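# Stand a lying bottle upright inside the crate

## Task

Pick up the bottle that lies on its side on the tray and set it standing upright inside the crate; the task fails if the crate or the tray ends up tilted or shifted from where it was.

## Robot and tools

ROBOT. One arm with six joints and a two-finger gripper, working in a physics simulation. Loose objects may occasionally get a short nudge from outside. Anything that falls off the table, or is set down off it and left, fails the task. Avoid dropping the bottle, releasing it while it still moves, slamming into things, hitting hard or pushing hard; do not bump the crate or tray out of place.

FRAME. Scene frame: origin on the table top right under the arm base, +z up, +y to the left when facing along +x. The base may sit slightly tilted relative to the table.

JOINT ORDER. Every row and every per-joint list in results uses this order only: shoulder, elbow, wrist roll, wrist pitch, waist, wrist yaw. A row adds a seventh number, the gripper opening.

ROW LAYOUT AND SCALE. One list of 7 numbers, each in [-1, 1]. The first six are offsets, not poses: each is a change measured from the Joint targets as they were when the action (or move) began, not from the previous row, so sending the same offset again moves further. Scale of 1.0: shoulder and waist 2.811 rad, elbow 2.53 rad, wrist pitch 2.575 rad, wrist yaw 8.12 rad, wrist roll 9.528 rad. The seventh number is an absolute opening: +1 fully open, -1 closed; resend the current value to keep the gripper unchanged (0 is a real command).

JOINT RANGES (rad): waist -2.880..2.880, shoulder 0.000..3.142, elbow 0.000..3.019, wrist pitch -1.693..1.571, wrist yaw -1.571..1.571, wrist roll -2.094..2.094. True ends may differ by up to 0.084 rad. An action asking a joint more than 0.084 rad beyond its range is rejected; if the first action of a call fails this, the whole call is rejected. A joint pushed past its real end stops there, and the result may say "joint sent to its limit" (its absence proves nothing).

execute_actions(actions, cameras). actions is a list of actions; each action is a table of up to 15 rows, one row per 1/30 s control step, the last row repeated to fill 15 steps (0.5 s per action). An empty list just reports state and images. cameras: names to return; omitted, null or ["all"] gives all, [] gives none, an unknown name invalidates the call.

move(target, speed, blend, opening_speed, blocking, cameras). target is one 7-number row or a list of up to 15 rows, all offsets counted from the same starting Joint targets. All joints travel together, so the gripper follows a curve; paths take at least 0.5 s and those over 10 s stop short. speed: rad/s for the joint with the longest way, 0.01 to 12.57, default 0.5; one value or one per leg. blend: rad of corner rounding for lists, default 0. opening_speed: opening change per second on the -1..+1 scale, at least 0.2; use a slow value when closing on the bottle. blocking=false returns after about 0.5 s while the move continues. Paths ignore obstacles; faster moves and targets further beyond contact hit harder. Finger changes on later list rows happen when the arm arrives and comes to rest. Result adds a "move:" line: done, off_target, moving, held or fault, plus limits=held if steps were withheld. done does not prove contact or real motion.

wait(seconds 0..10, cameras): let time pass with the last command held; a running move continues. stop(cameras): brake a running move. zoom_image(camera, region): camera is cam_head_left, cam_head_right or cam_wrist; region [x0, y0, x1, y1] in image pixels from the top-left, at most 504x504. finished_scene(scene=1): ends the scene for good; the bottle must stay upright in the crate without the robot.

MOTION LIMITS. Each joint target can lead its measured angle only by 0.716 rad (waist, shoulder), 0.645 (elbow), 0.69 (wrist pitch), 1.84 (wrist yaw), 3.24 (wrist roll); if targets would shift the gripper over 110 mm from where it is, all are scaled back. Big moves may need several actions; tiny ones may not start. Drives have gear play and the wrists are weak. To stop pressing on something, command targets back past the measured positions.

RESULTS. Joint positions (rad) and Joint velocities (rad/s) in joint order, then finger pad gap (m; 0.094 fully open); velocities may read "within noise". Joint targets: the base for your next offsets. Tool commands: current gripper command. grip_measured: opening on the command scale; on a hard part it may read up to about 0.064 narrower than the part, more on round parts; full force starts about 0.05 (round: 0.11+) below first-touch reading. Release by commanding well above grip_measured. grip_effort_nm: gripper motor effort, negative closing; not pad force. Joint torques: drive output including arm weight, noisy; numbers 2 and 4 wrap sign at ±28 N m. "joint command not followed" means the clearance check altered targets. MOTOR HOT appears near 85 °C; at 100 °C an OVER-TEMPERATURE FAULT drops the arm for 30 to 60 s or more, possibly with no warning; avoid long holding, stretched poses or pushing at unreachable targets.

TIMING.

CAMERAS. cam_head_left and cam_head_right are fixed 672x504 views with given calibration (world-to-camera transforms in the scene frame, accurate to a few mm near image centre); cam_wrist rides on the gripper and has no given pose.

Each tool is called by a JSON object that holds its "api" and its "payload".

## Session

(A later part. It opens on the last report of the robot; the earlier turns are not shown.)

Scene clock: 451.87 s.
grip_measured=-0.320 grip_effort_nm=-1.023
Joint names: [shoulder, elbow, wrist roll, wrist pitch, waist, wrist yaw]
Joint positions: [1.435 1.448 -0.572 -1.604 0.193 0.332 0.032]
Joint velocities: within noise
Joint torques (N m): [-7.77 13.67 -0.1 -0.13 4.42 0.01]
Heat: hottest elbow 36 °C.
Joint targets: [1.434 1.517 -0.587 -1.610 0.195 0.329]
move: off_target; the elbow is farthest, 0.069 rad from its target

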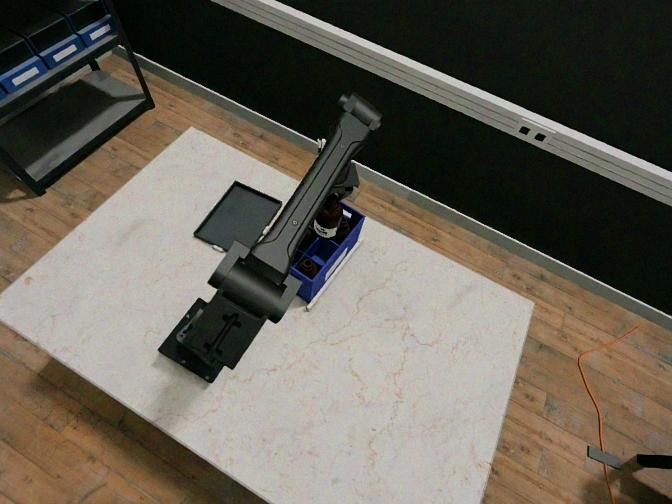

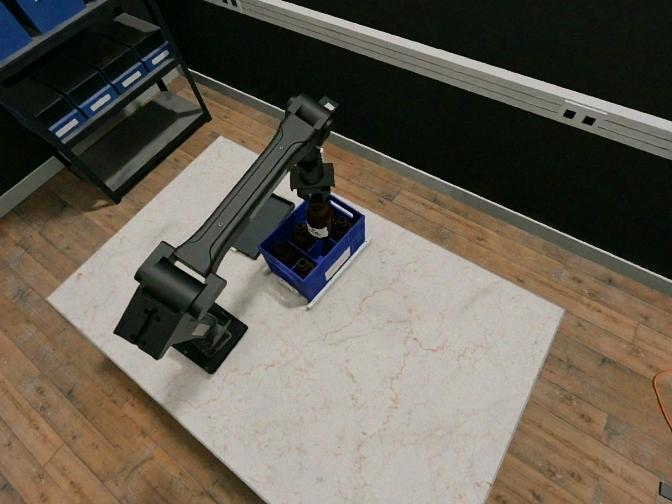

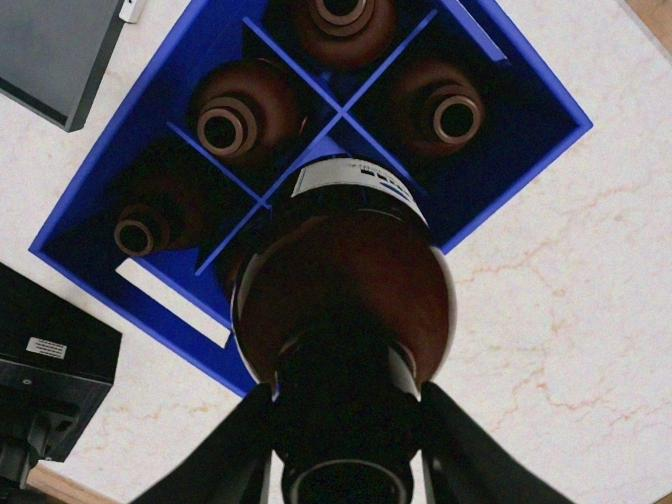

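{"api": "zoom_image", "payload": {"camera": "cam_head_right", "region": [280, 180, 370, 280]}}

{"api": "zoom_image", "payload": {"camera": "cam_head_left", "region": [280, 180, 370, 280]}}

Scaled by 5.040 from the camera's 672x504 image, which has a finer 960x720 frame.

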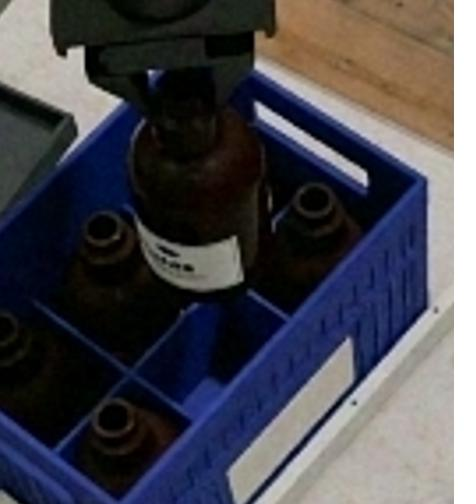

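Scaled by 5.040 from the camera's 672x504 image, which has a finer 960x720 frame.

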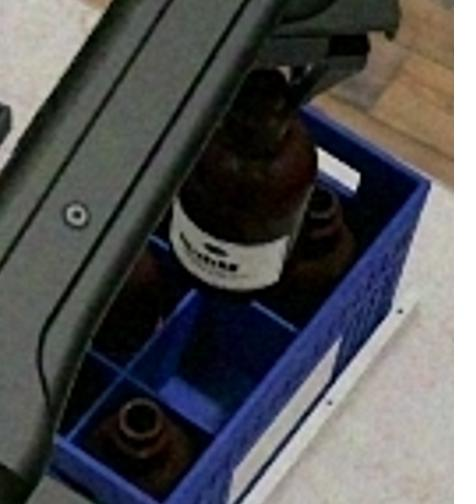

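{"api": "move", "payload": {"target": [-0.0117,-0.0364,-0.005,0.0295,-0.0183,0,-0.42], "speed": 0.15}}

{"api": "zoom_image", "payload": {"camera": "cam_head_right", "region": [280, 180, 370, 280]}}

{"api": "zoom_image", "payload": {"camera": "cam_head_left", "region": [280, 180, 370, 280]}}

Scene clock: 503.83 s.
grip_measured=-0.320 grip_effort_nm=-1.023
Joint names: [shoulder, elbow, wrist roll, wrist pitch, waist, wrist yaw]
Joint positions: [1.435 1.408 -0.62 -1.552 0.147 0.332 0.032]
Joint velocities: within noise
Joint torques (N m): [-10.23 9.25 -0.1 0.69 3.84 0]
Heat: hottest elbow 41 °C.
Joint targets: [1.401 1.425 -0.635 -1.534 0.144 0.329]
move: done

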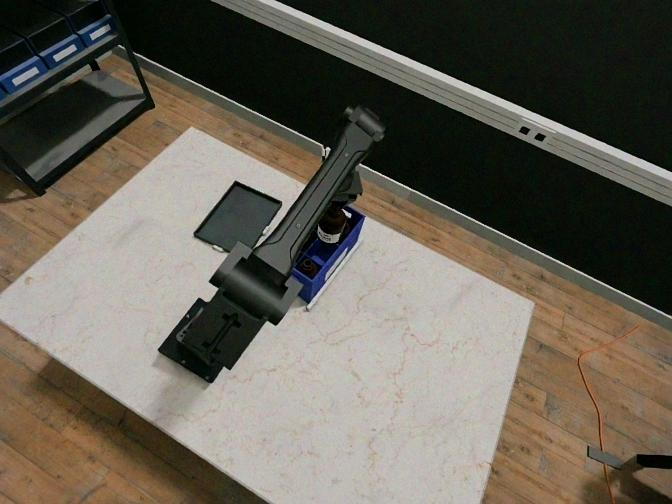

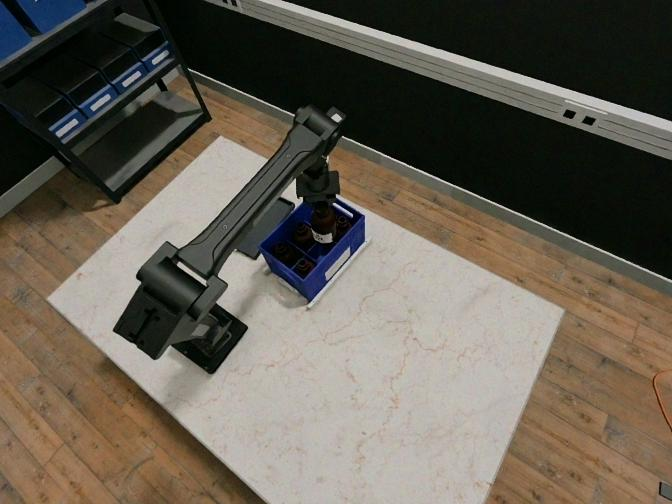

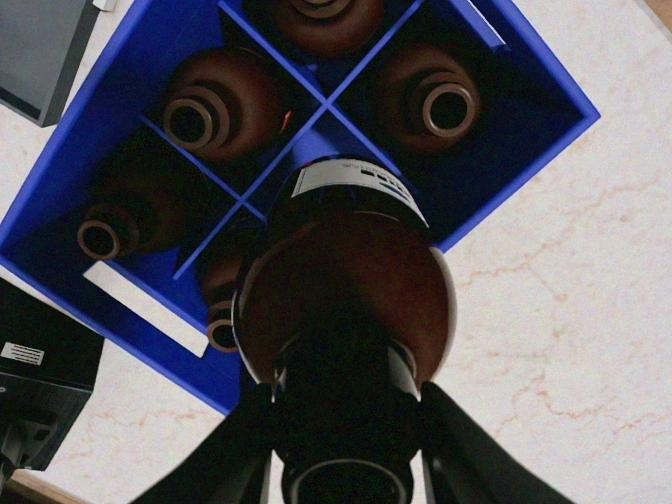

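Scaled by 5.040 from the camera's 672x504 image, which has a finer 960x720 frame.

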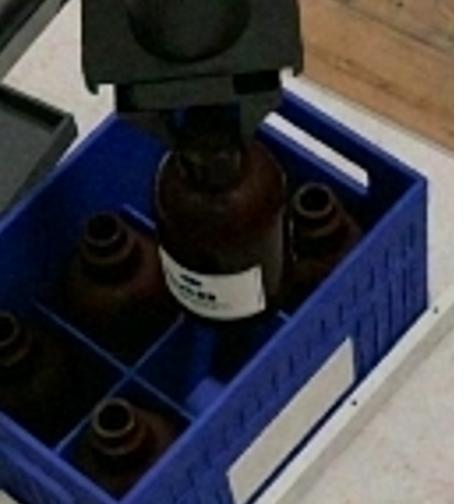

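Scaled by 5.040 from the camera's 672x504 image, which has a finer 960x720 frame.

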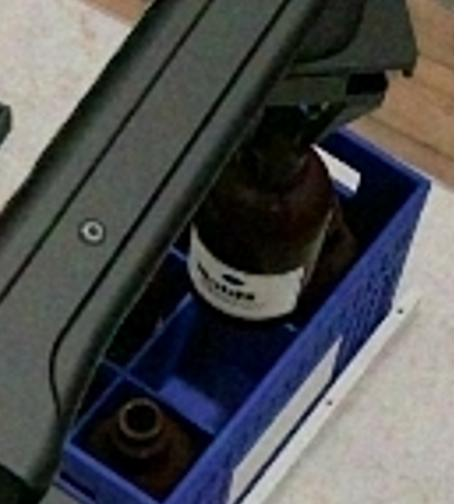

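{"api": "zoom_image", "payload": {"camera": "cam_wrist", "region": [40, 0, 540, 400]}}

Scaled by 1.008 from the camera's 672x504 image, which has a finer 960x720 frame.

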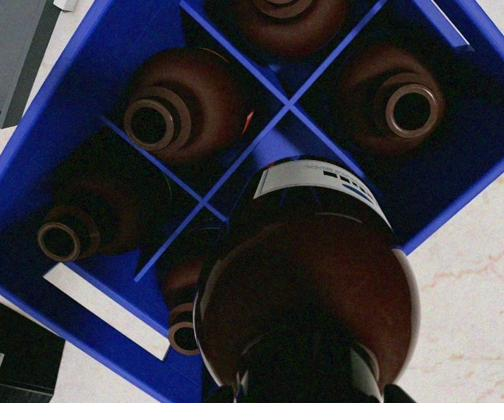

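{"api": "move", "payload": {"target": [-0.0295,-0.0364,0,0.0338,0.0224,0.0123,-0.42], "speed": 0.15}}

{"api": "zoom_image", "payload": {"camera": "cam_head_right", "region": [280, 180, 370, 280]}}

{"api": "zoom_image", "payload": {"camera": "cam_head_left", "region": [280, 180, 370, 280]}}

Scene clock: 576.83 s.
grip_measured=-0.320 grip_effort_nm=-1.028
Joint names: [shoulder, elbow, wrist roll, wrist pitch, waist, wrist yaw]
Joint positions: [1.355 1.319 -0.629 -1.469 0.185 0.416 0.032]
Joint velocities: within noise
Joint torques (N m): [-9.47 9.11 -0.07 0.92 5.54 0.45]
Heat: hottest elbow 35 °C.
Joint targets: [1.318 1.333 -0.635 -1.447 0.207 0.428]
move: off_target; the shoulder is farthest, 0.037 rad from its target

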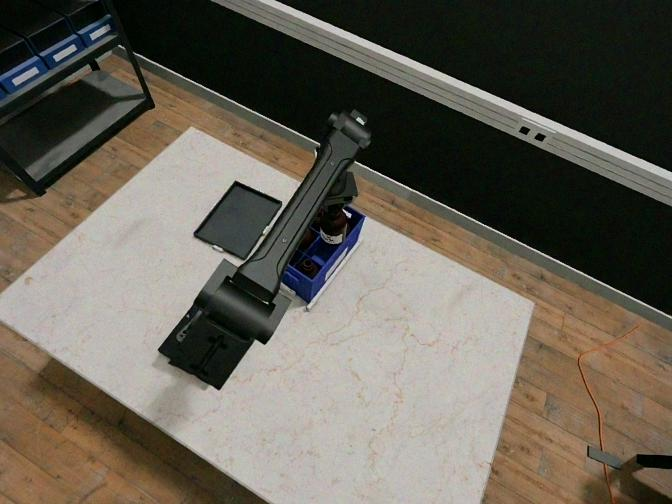

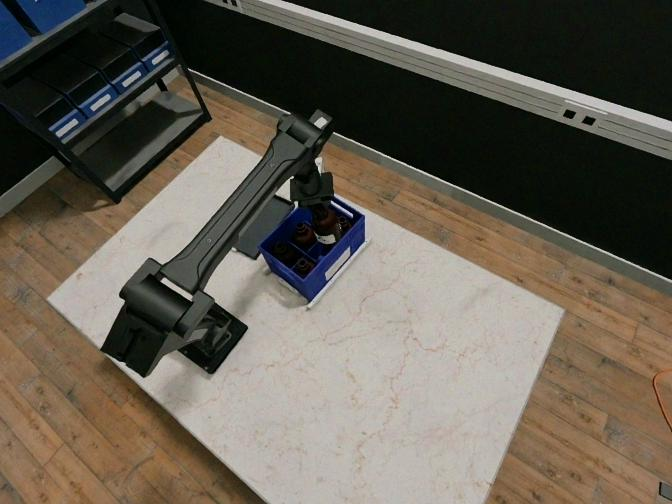

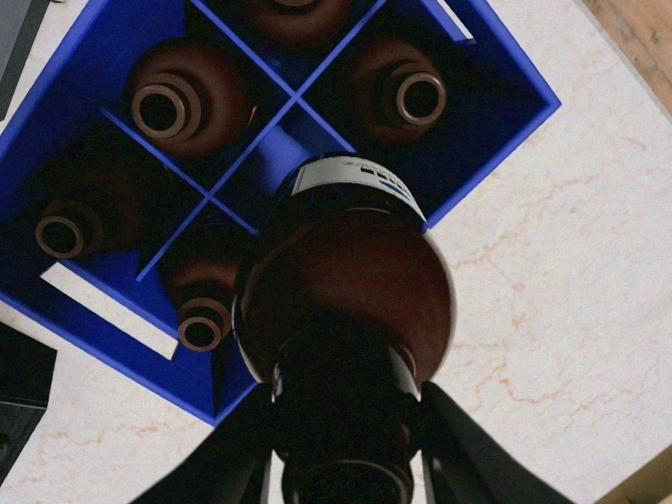

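Scaled by 5.040 from the camera's 672x504 image, which has a finer 960x720 frame.

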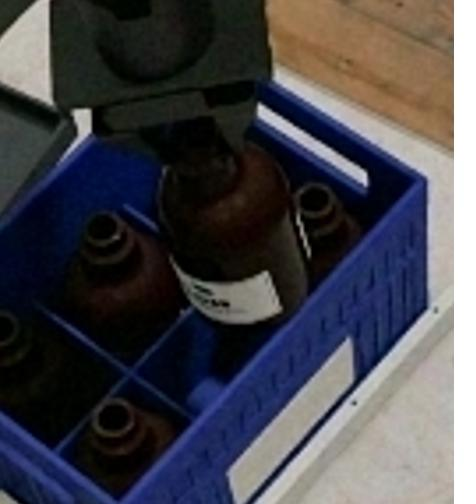

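Scaled by 5.040 from the camera's 672x504 image, which has a finer 960x720 frame.

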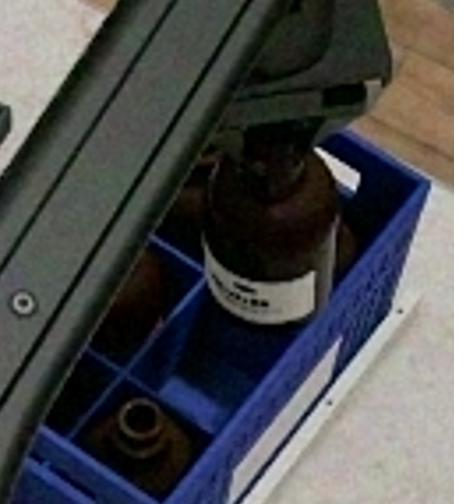

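{"api": "move", "payload": {"target": [-0.0178,-0.0375,0,0.0175,0,0,-0.42], "speed": 0.15}}

{"api": "zoom_image", "payload": {"camera": "cam_head_right", "region": [280, 180, 370, 280]}}

{"api": "zoom_image", "payload": {"camera": "cam_head_left", "region": [280, 180, 370, 280]}}

Scene clock: 590.03 s.
grip_measured=-0.320 grip_effort_nm=-1.028
Joint names: [shoulder, elbow, wrist roll, wrist pitch, waist, wrist yaw]
Joint positions: [1.308 1.221 -0.629 -1.425 0.188 0.416 0.032]
Joint velocities: within noise
Joint torques (N m): [-8.94 9.36 -0.07 0.9 5.01 0.42]
Heat: hottest elbow 35 °C.
Joint targets: [1.268 1.238 -0.635 -1.402 0.207 0.428]
move: off_target; the shoulder is farthest, 0.040 rad from its target

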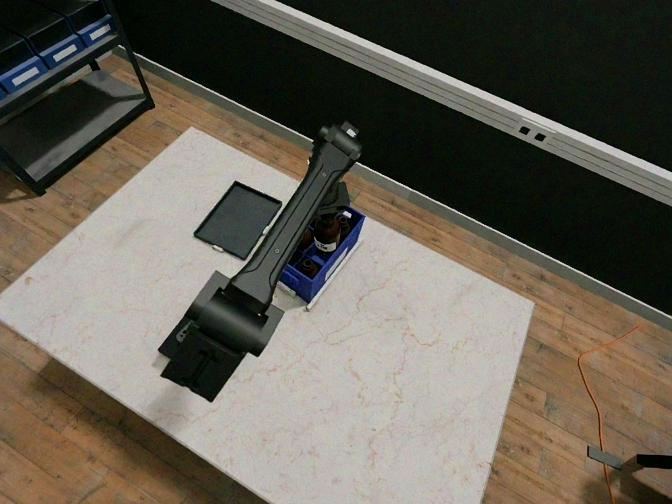

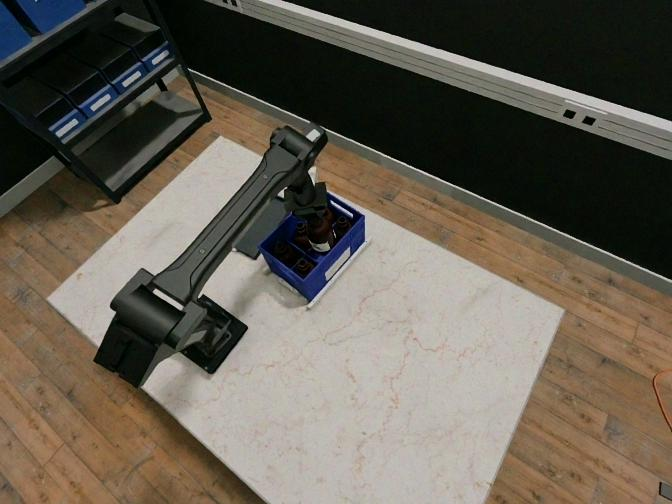

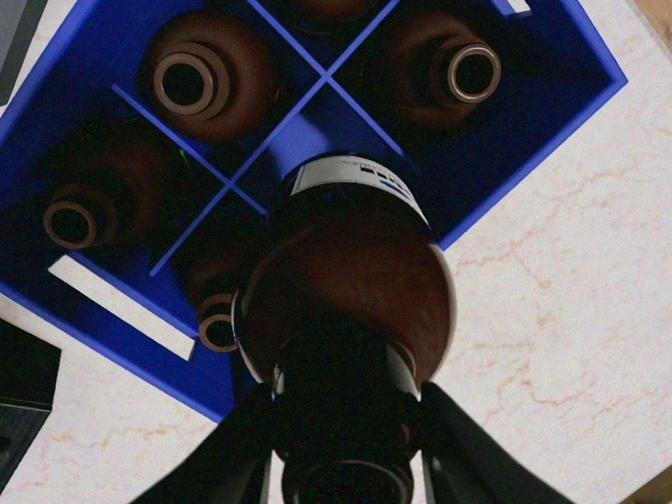

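Scaled by 5.040 from the camera's 672x504 image, which has a finer 960x720 frame.

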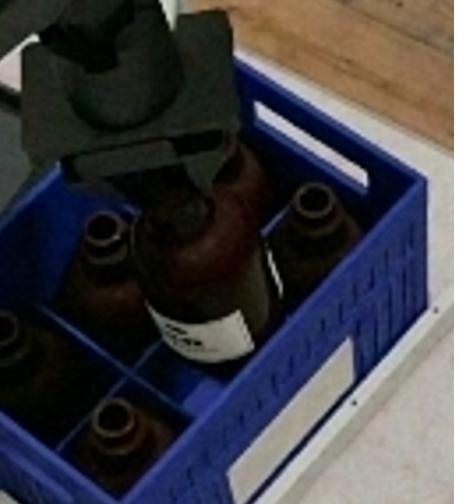

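Scaled by 5.040 from the camera's 672x504 image, which has a finer 960x720 frame.

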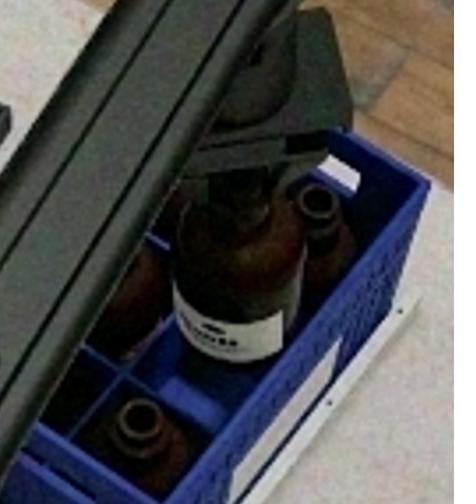

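{"api": "move", "payload": {"target": [0.0194,-0.0387,0,0.0513,-0.0242,0,-0.42], "speed": 0.12}}

{"api": "zoom_image", "payload": {"camera": "cam_head_right", "region": [280, 180, 370, 280]}}

{"api": "zoom_image", "payload": {"camera": "cam_head_left", "region": [280, 180, 370, 280]}}

Scene clock: 603.37 s.
grip_measured=-0.320 grip_effort_nm=-1.028
Joint names: [shoulder, elbow, wrist roll, wrist pitch, waist, wrist yaw]
Joint positions: [1.328 1.123 -0.629 -1.291 0.145 0.42 0.032]
Joint velocities: within noise
Joint torques (N m): [-6.89 9.26 -0.08 0.98 2.96 0.27]
Heat: hottest elbow 34 °C.
Joint targets: [1.323 1.140 -0.635 -1.270 0.139 0.428]
move: done

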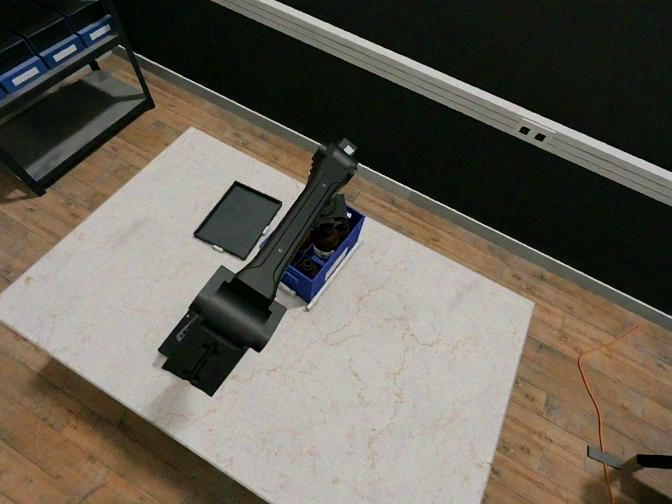

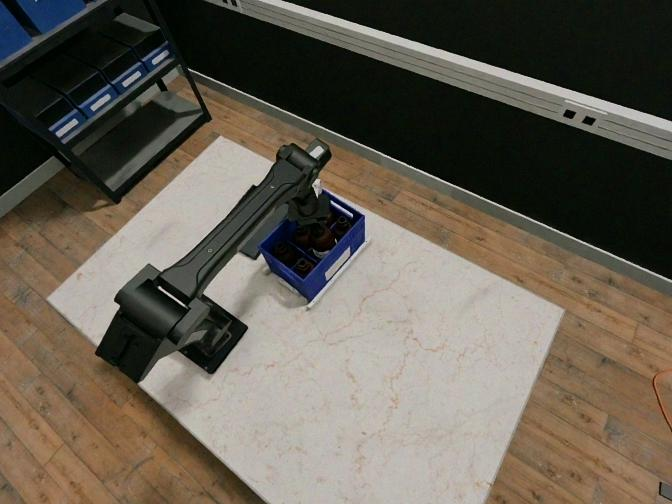

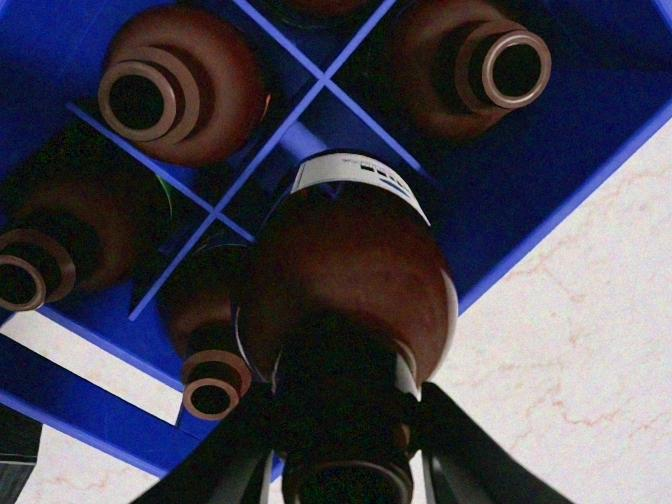

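Scaled by 5.040 from the camera's 672x504 image, which has a finer 960x720 frame.

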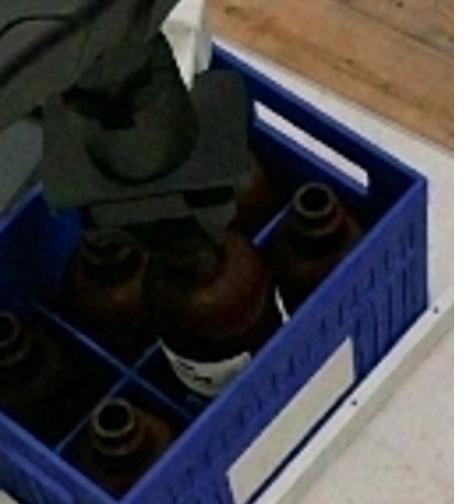

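Scaled by 5.040 from the camera's 672x504 image, which has a finer 960x720 frame.

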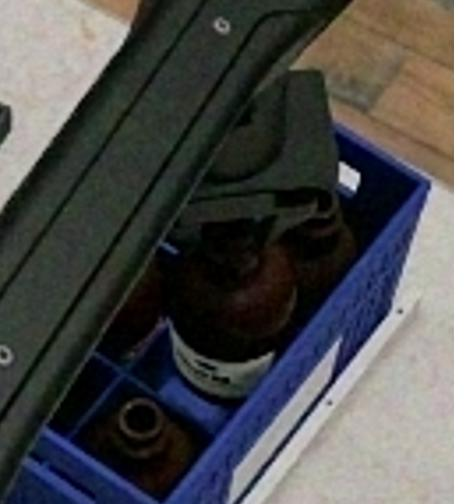

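{"api": "move", "payload": {"target": [0.0068,-0.0277,0,0.0365,-0.0055,0,-0.42], "speed": 0.1}}

{"api": "zoom_image", "payload": {"camera": "cam_head_right", "region": [280, 180, 370, 280]}}

{"api": "zoom_image", "payload": {"camera": "cam_head_left", "region": [280, 180, 370, 280]}}

Scene clock: 621.03 s.
grip_measured=-0.320 grip_effort_nm=-1.033
Joint names: [shoulder, elbow, wrist roll, wrist pitch, waist, wrist yaw]
Joint positions: [1.344 1.054 -0.629 -1.198 0.128 0.42 0.032]
Joint velocities: within noise
Joint torques (N m): [-6.71 8.96 -0.08 1.02 3.19 0.26]
Heat: hottest elbow 34 °C.
Joint targets: [1.342 1.070 -0.635 -1.176 0.123 0.428]
move: done

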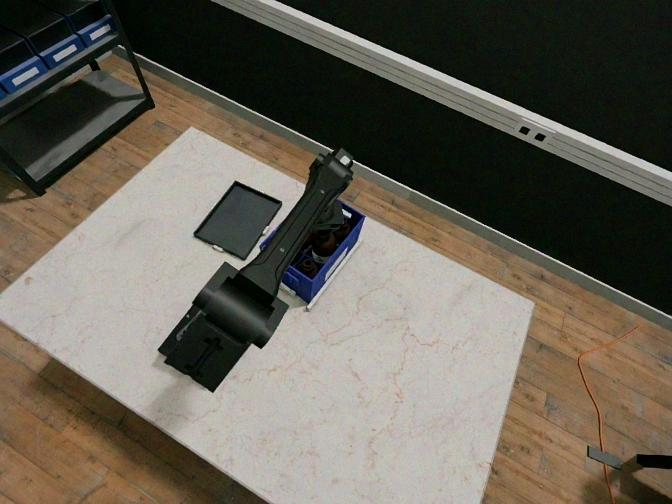

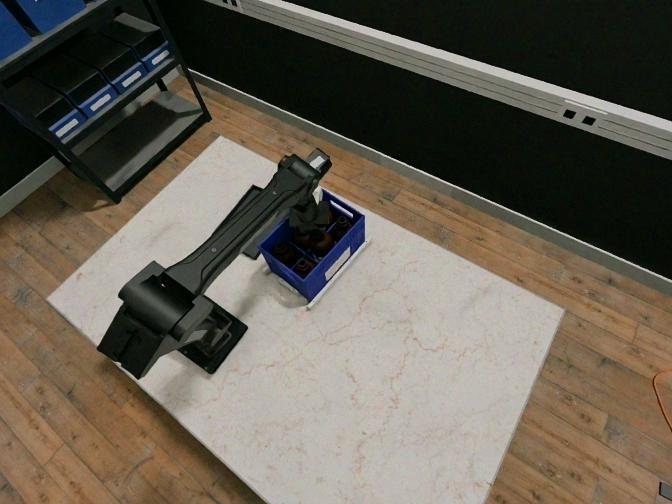

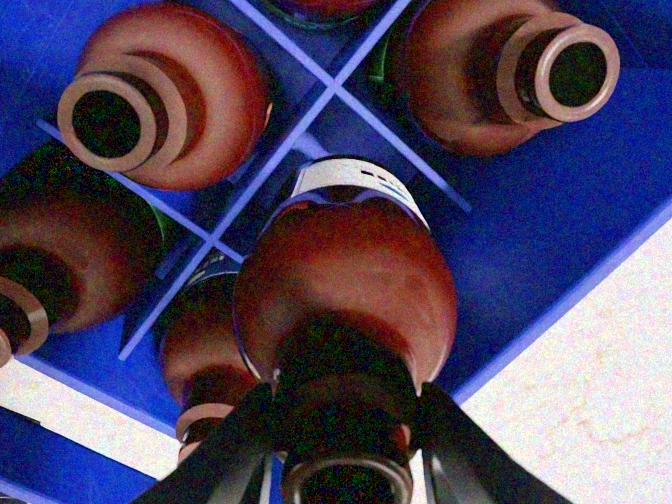

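Scaled by 5.040 from the camera's 672x504 image, which has a finer 960x720 frame.

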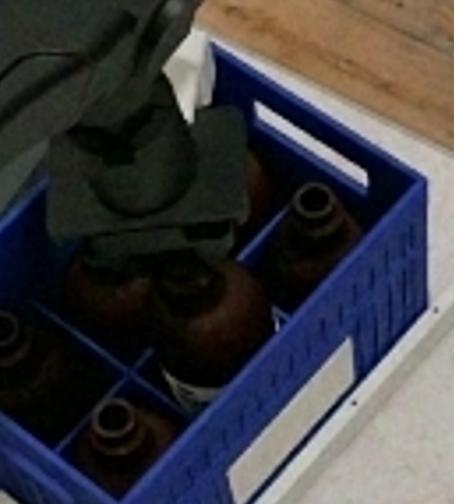

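Scaled by 5.040 from the camera's 672x504 image, which has a finer 960x720 frame.

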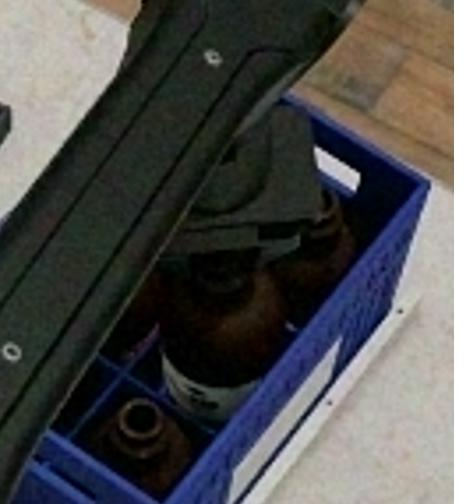

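{"api": "move", "payload": {"target": [0.0048,-0.0138,0,0.0214,-0.0064,0,-0.42], "speed": 0.08}}

{"api": "zoom_image", "payload": {"camera": "cam_head_right", "region": [280, 180, 370, 280]}}

{"api": "zoom_image", "payload": {"camera": "cam_head_left", "region": [280, 180, 370, 280]}}

Scene clock: 631.60 s.
grip_measured=-0.320 grip_effort_nm=-1.023
Joint names: [shoulder, elbow, wrist roll, wrist pitch, waist, wrist yaw]
Joint positions: [1.357 1.02 -0.629 -1.142 0.11 0.421 0.032]
Joint velocities: within noise
Joint torques (N m): [-6.77 8.77 -0.08 0.94 3.19 0.25]
Heat: hottest elbow 34 °C.
Joint targets: [1.355 1.036 -0.635 -1.121 0.105 0.428]
move: done

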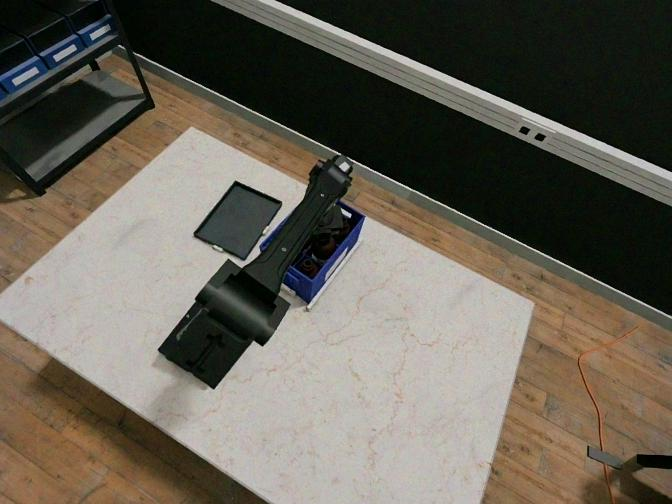

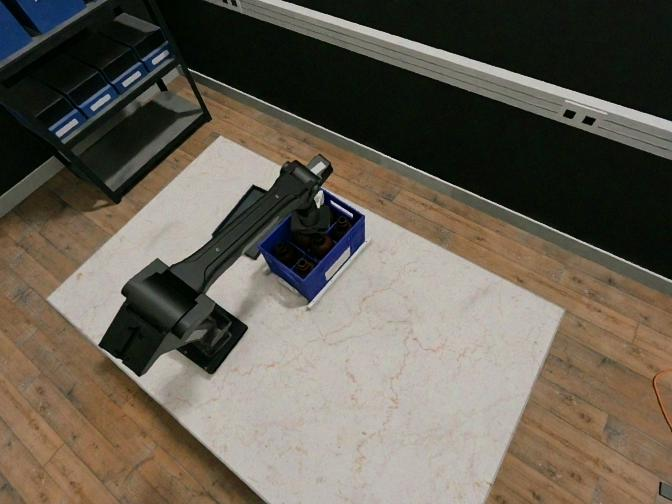

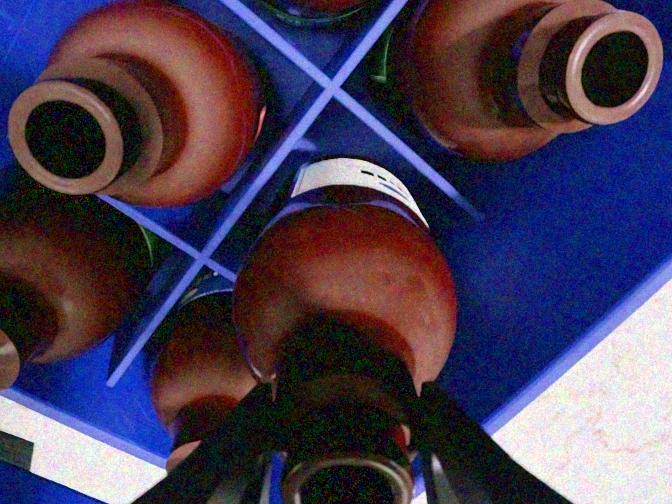

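Scaled by 5.040 from the camera's 672x504 image, which has a finer 960x720 frame.

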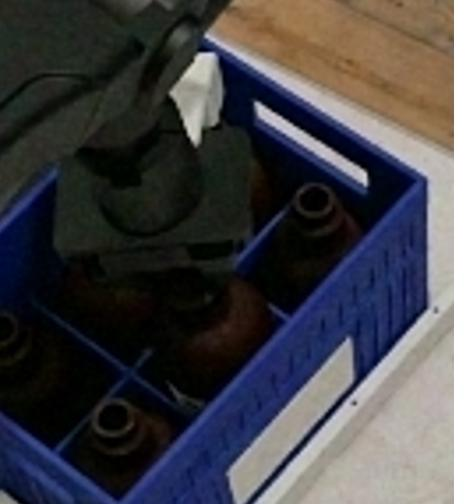

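Scaled by 5.040 from the camera's 672x504 image, which has a finer 960x720 frame.

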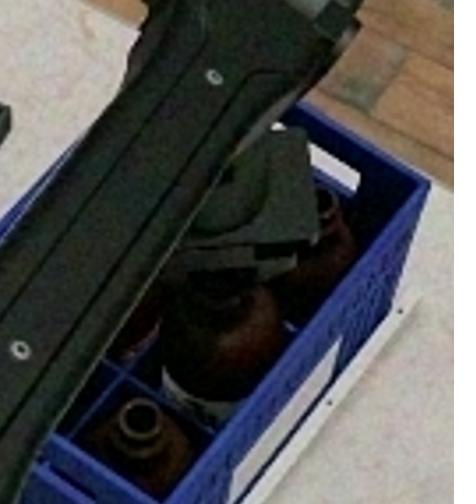

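{"api": "move", "payload": {"target": [0.0036,-0.0104,0,0.016,-0.0048,0,-0.42], "speed": 0.08}}

{"api": "zoom_image", "payload": {"camera": "cam_head_left", "region": [280, 180, 370, 280]}}

Scene clock: 641.07 s.
grip_measured=-0.320 grip_effort_nm=-1.028
Joint names: [shoulder, elbow, wrist roll, wrist pitch, waist, wrist yaw]
Joint positions: [1.367 0.995 -0.629 -1.099 0.096 0.421 0.032]
Joint velocities: within noise
Joint torques (N m): [-7 8.54 -0.07 0.88 3.25 0.24]
Heat: hottest elbow 34 °C.
Joint targets: [1.365 1.009 -0.635 -1.080 0.092 0.428]
move: done

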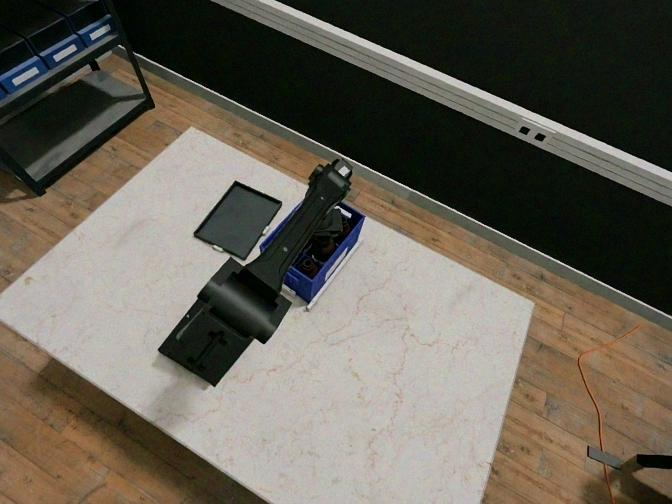

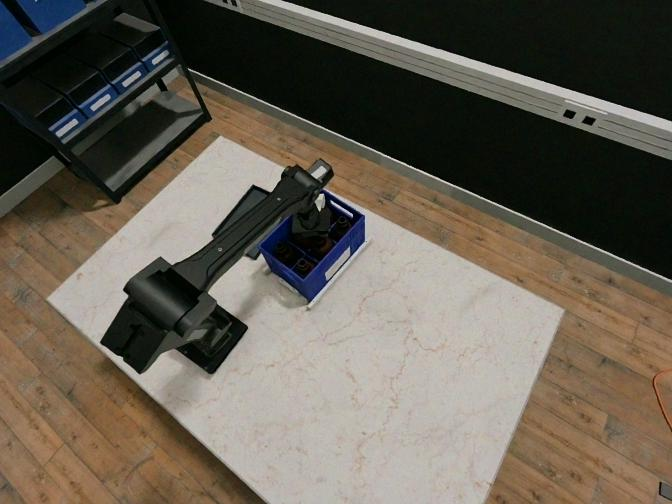

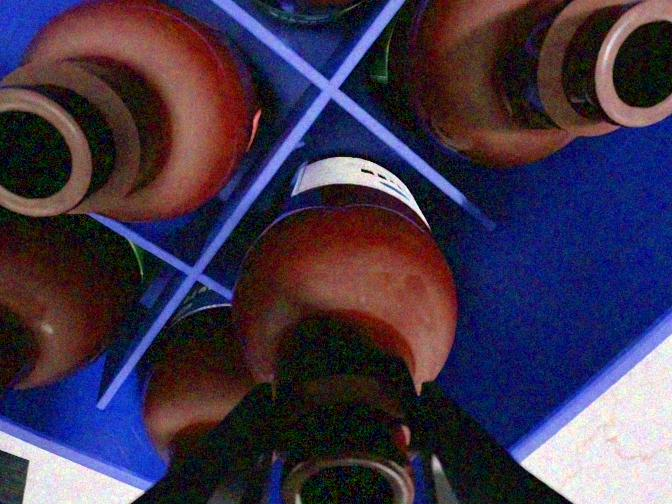

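Scaled by 5.040 from the camera's 672x504 image, which has a finer 960x720 frame.

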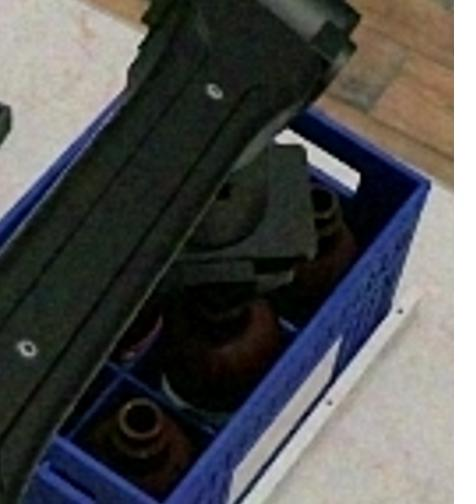

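{"api": "move", "payload": {"target": [0.0032,-0.0083,0,0.0134,-0.004,0,-0.42], "speed": 0.08}}

{"api": "zoom_image", "payload": {"camera": "cam_head_left", "region": [280, 180, 370, 280]}}

{"api": "zoom_image", "payload": {"camera": "cam_head_right", "region": [280, 180, 370, 280]}}

Scene clock: 644.90 s.
grip_measured=-0.320 grip_effort_nm=-1.028
Joint names: [shoulder, elbow, wrist roll, wrist pitch, waist, wrist yaw]
Joint positions: [1.375 0.976 -0.629 -1.063 0.085 0.421 0.032]
Joint velocities: within noise
Joint torques (N m): [-6.83 8.35 -0.08 0.84 3.08 0.25]
Heat: hottest elbow 33 °C.
Joint targets: [1.374 0.988 -0.635 -1.045 0.080 0.428]
move: done

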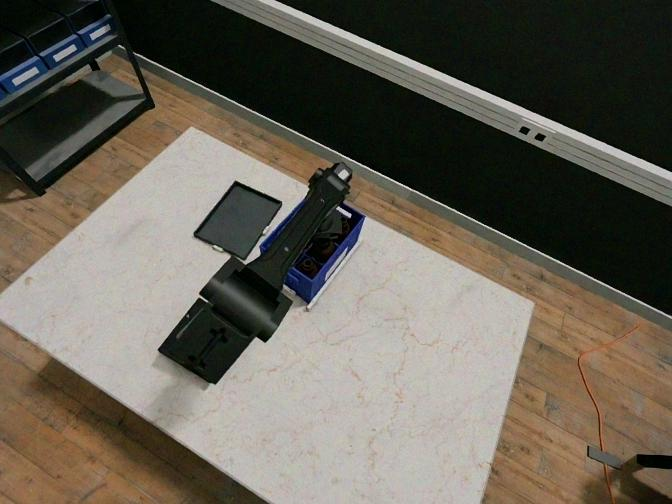

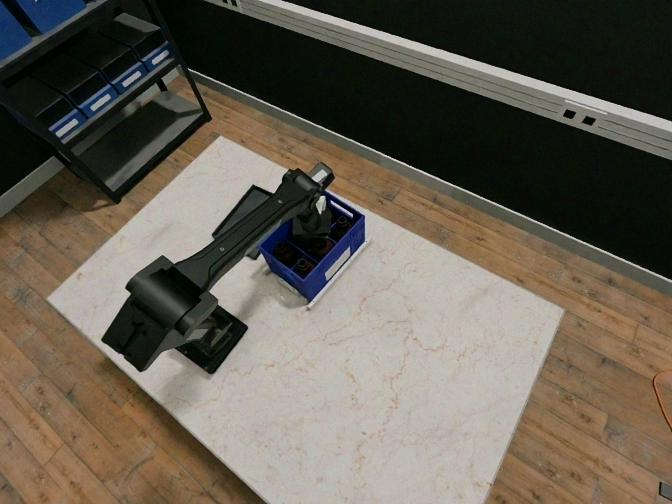

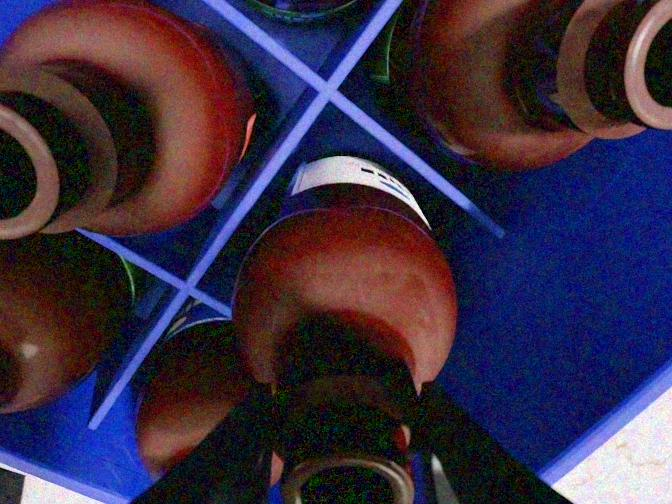

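Scaled by 5.040 from the camera's 672x504 image, which has a finer 960x720 frame.

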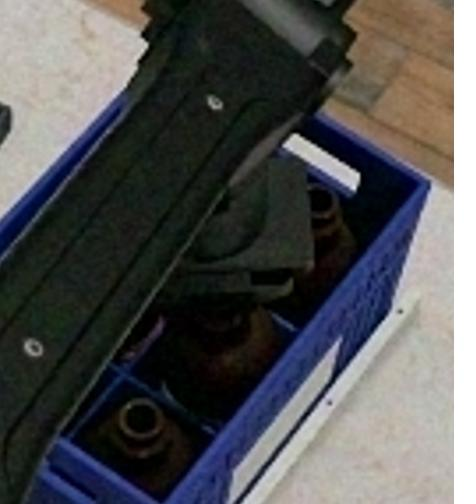

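Scaled by 5.040 from the camera's 672x504 image, which has a finer 960x720 frame.

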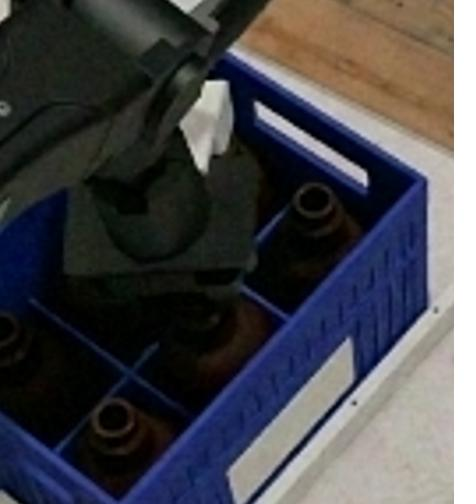

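{"api": "move", "payload": {"target": [0.0024,-0.0062,0,0.01,-0.003,0,-0.42], "speed": 0.06, "cameras": ["cam_wrist"]}}

{"api": "move", "payload": {"target": [0.0020,-0.0048,0,0.0078,-0.0023,0,-0.42], "speed": 0.06, "cameras": ["cam_wrist"]}}

Scene clock: 648.87 s.
grip_measured=-0.320 grip_effort_nm=-1.028
Joint names: [shoulder, elbow, wrist roll, wrist pitch, waist, wrist yaw]
Joint positions: [1.381 0.96 -0.629 -1.036 0.078 0.421 0.032]
Joint velocities: within noise
Joint torques (N m): [-6.89 8.25 -0.08 0.79 3.19 0.25]
Heat: hottest elbow 33 °C.
Joint targets: [1.381 0.973 -0.635 -1.020 0.072 0.428]
move: done
Images, in order (width x height): cam_wrist 672x504.

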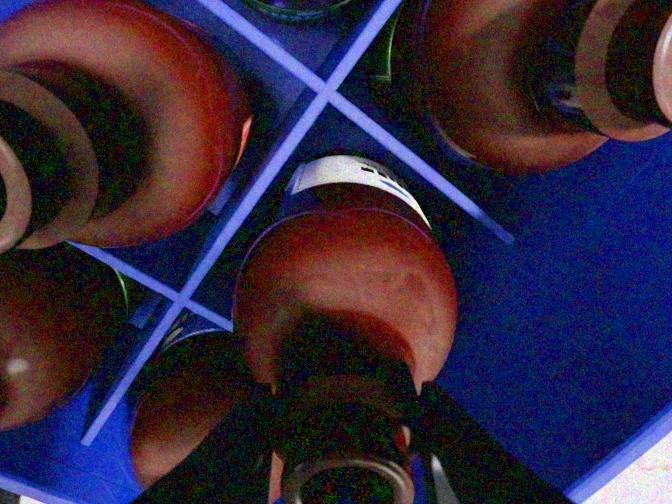

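Scene clock: 649.70 s.
grip_measured=-0.320 grip_effort_nm=-1.028
Joint names: [shoulder, elbow, wrist roll, wrist pitch, waist, wrist yaw]
Joint positions: [1.387 0.949 -0.629 -1.015 0.071 0.421 0.032]
Joint velocities: within noise
Joint torques (N m): [-6.95 8.08 -0.07 0.73 3.02 0.24]
Heat: hottest elbow 33 °C.
Joint targets: [1.387 0.960 -0.635 -0.999 0.065 0.428]
move: done
Images, in order (width x height): cam_wrist 672x504.

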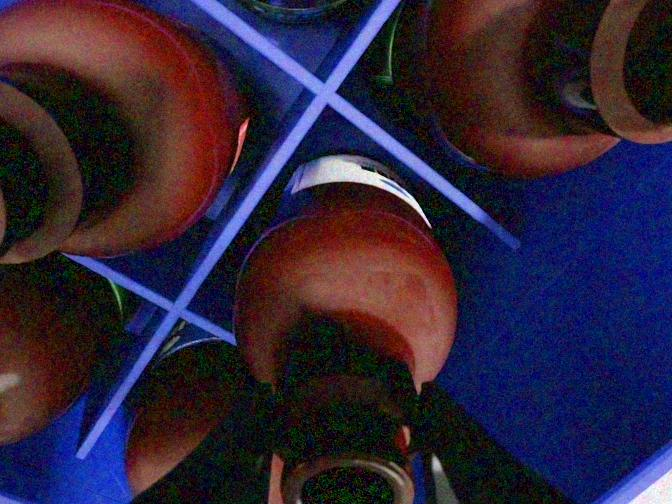

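{"api": "move", "payload": {"target": [0.0020,-0.0048,0,0.0078,-0.0023,0,-0.42], "speed": 0.06}}

{"api": "zoom_image", "payload": {"camera": "cam_head_right", "region": [280, 180, 370, 280]}}

Scene clock: 654.03 s.
grip_measured=-0.320 grip_effort_nm=-1.028
Joint names: [shoulder, elbow, wrist roll, wrist pitch, waist, wrist yaw]
Joint positions: [1.392 0.939 -0.629 -0.993 0.067 0.421 0.032]
Joint velocities: within noise
Joint torques (N m): [-6.83 7.92 -0.08 0.7 3.08 0.24]
Heat: hottest elbow 33 °C.
Joint targets: [1.392 0.948 -0.635 -0.979 0.059 0.428]
move: done

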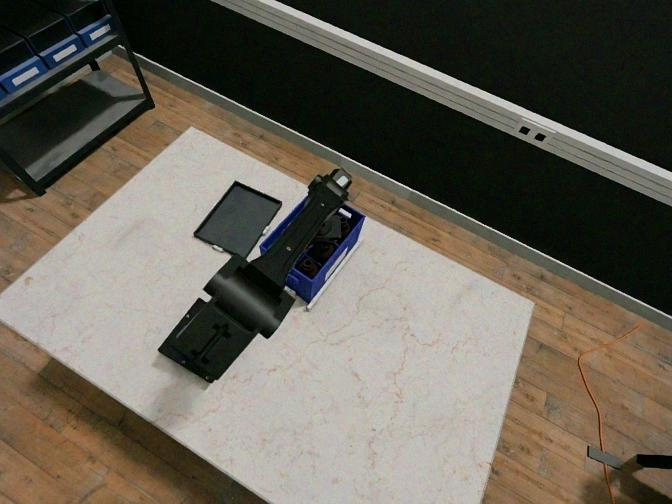

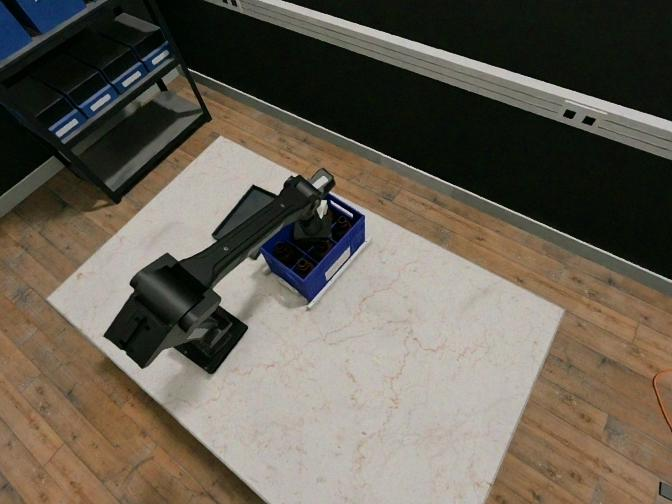

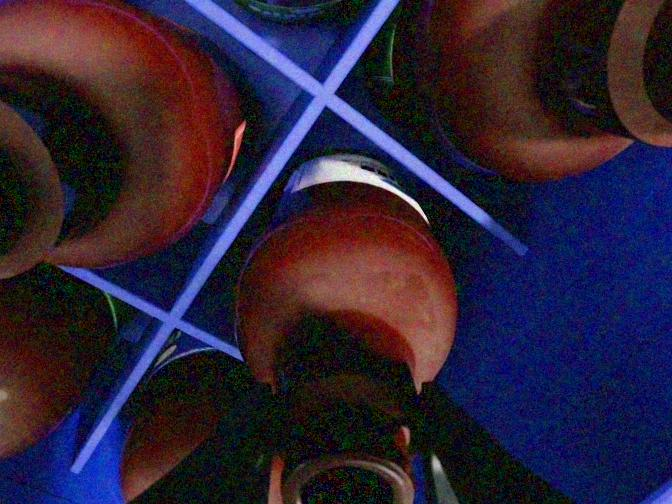

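Scaled by 5.040 from the camera's 672x504 image, which has a finer 960x720 frame.

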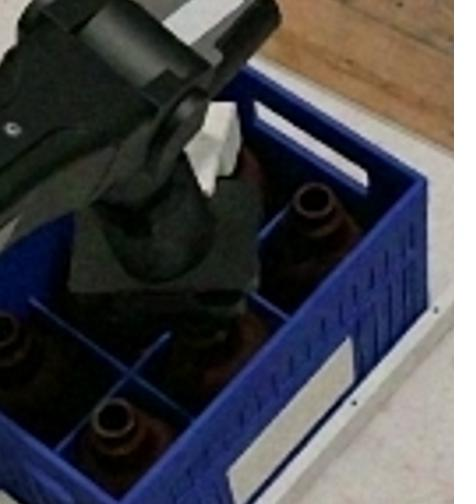

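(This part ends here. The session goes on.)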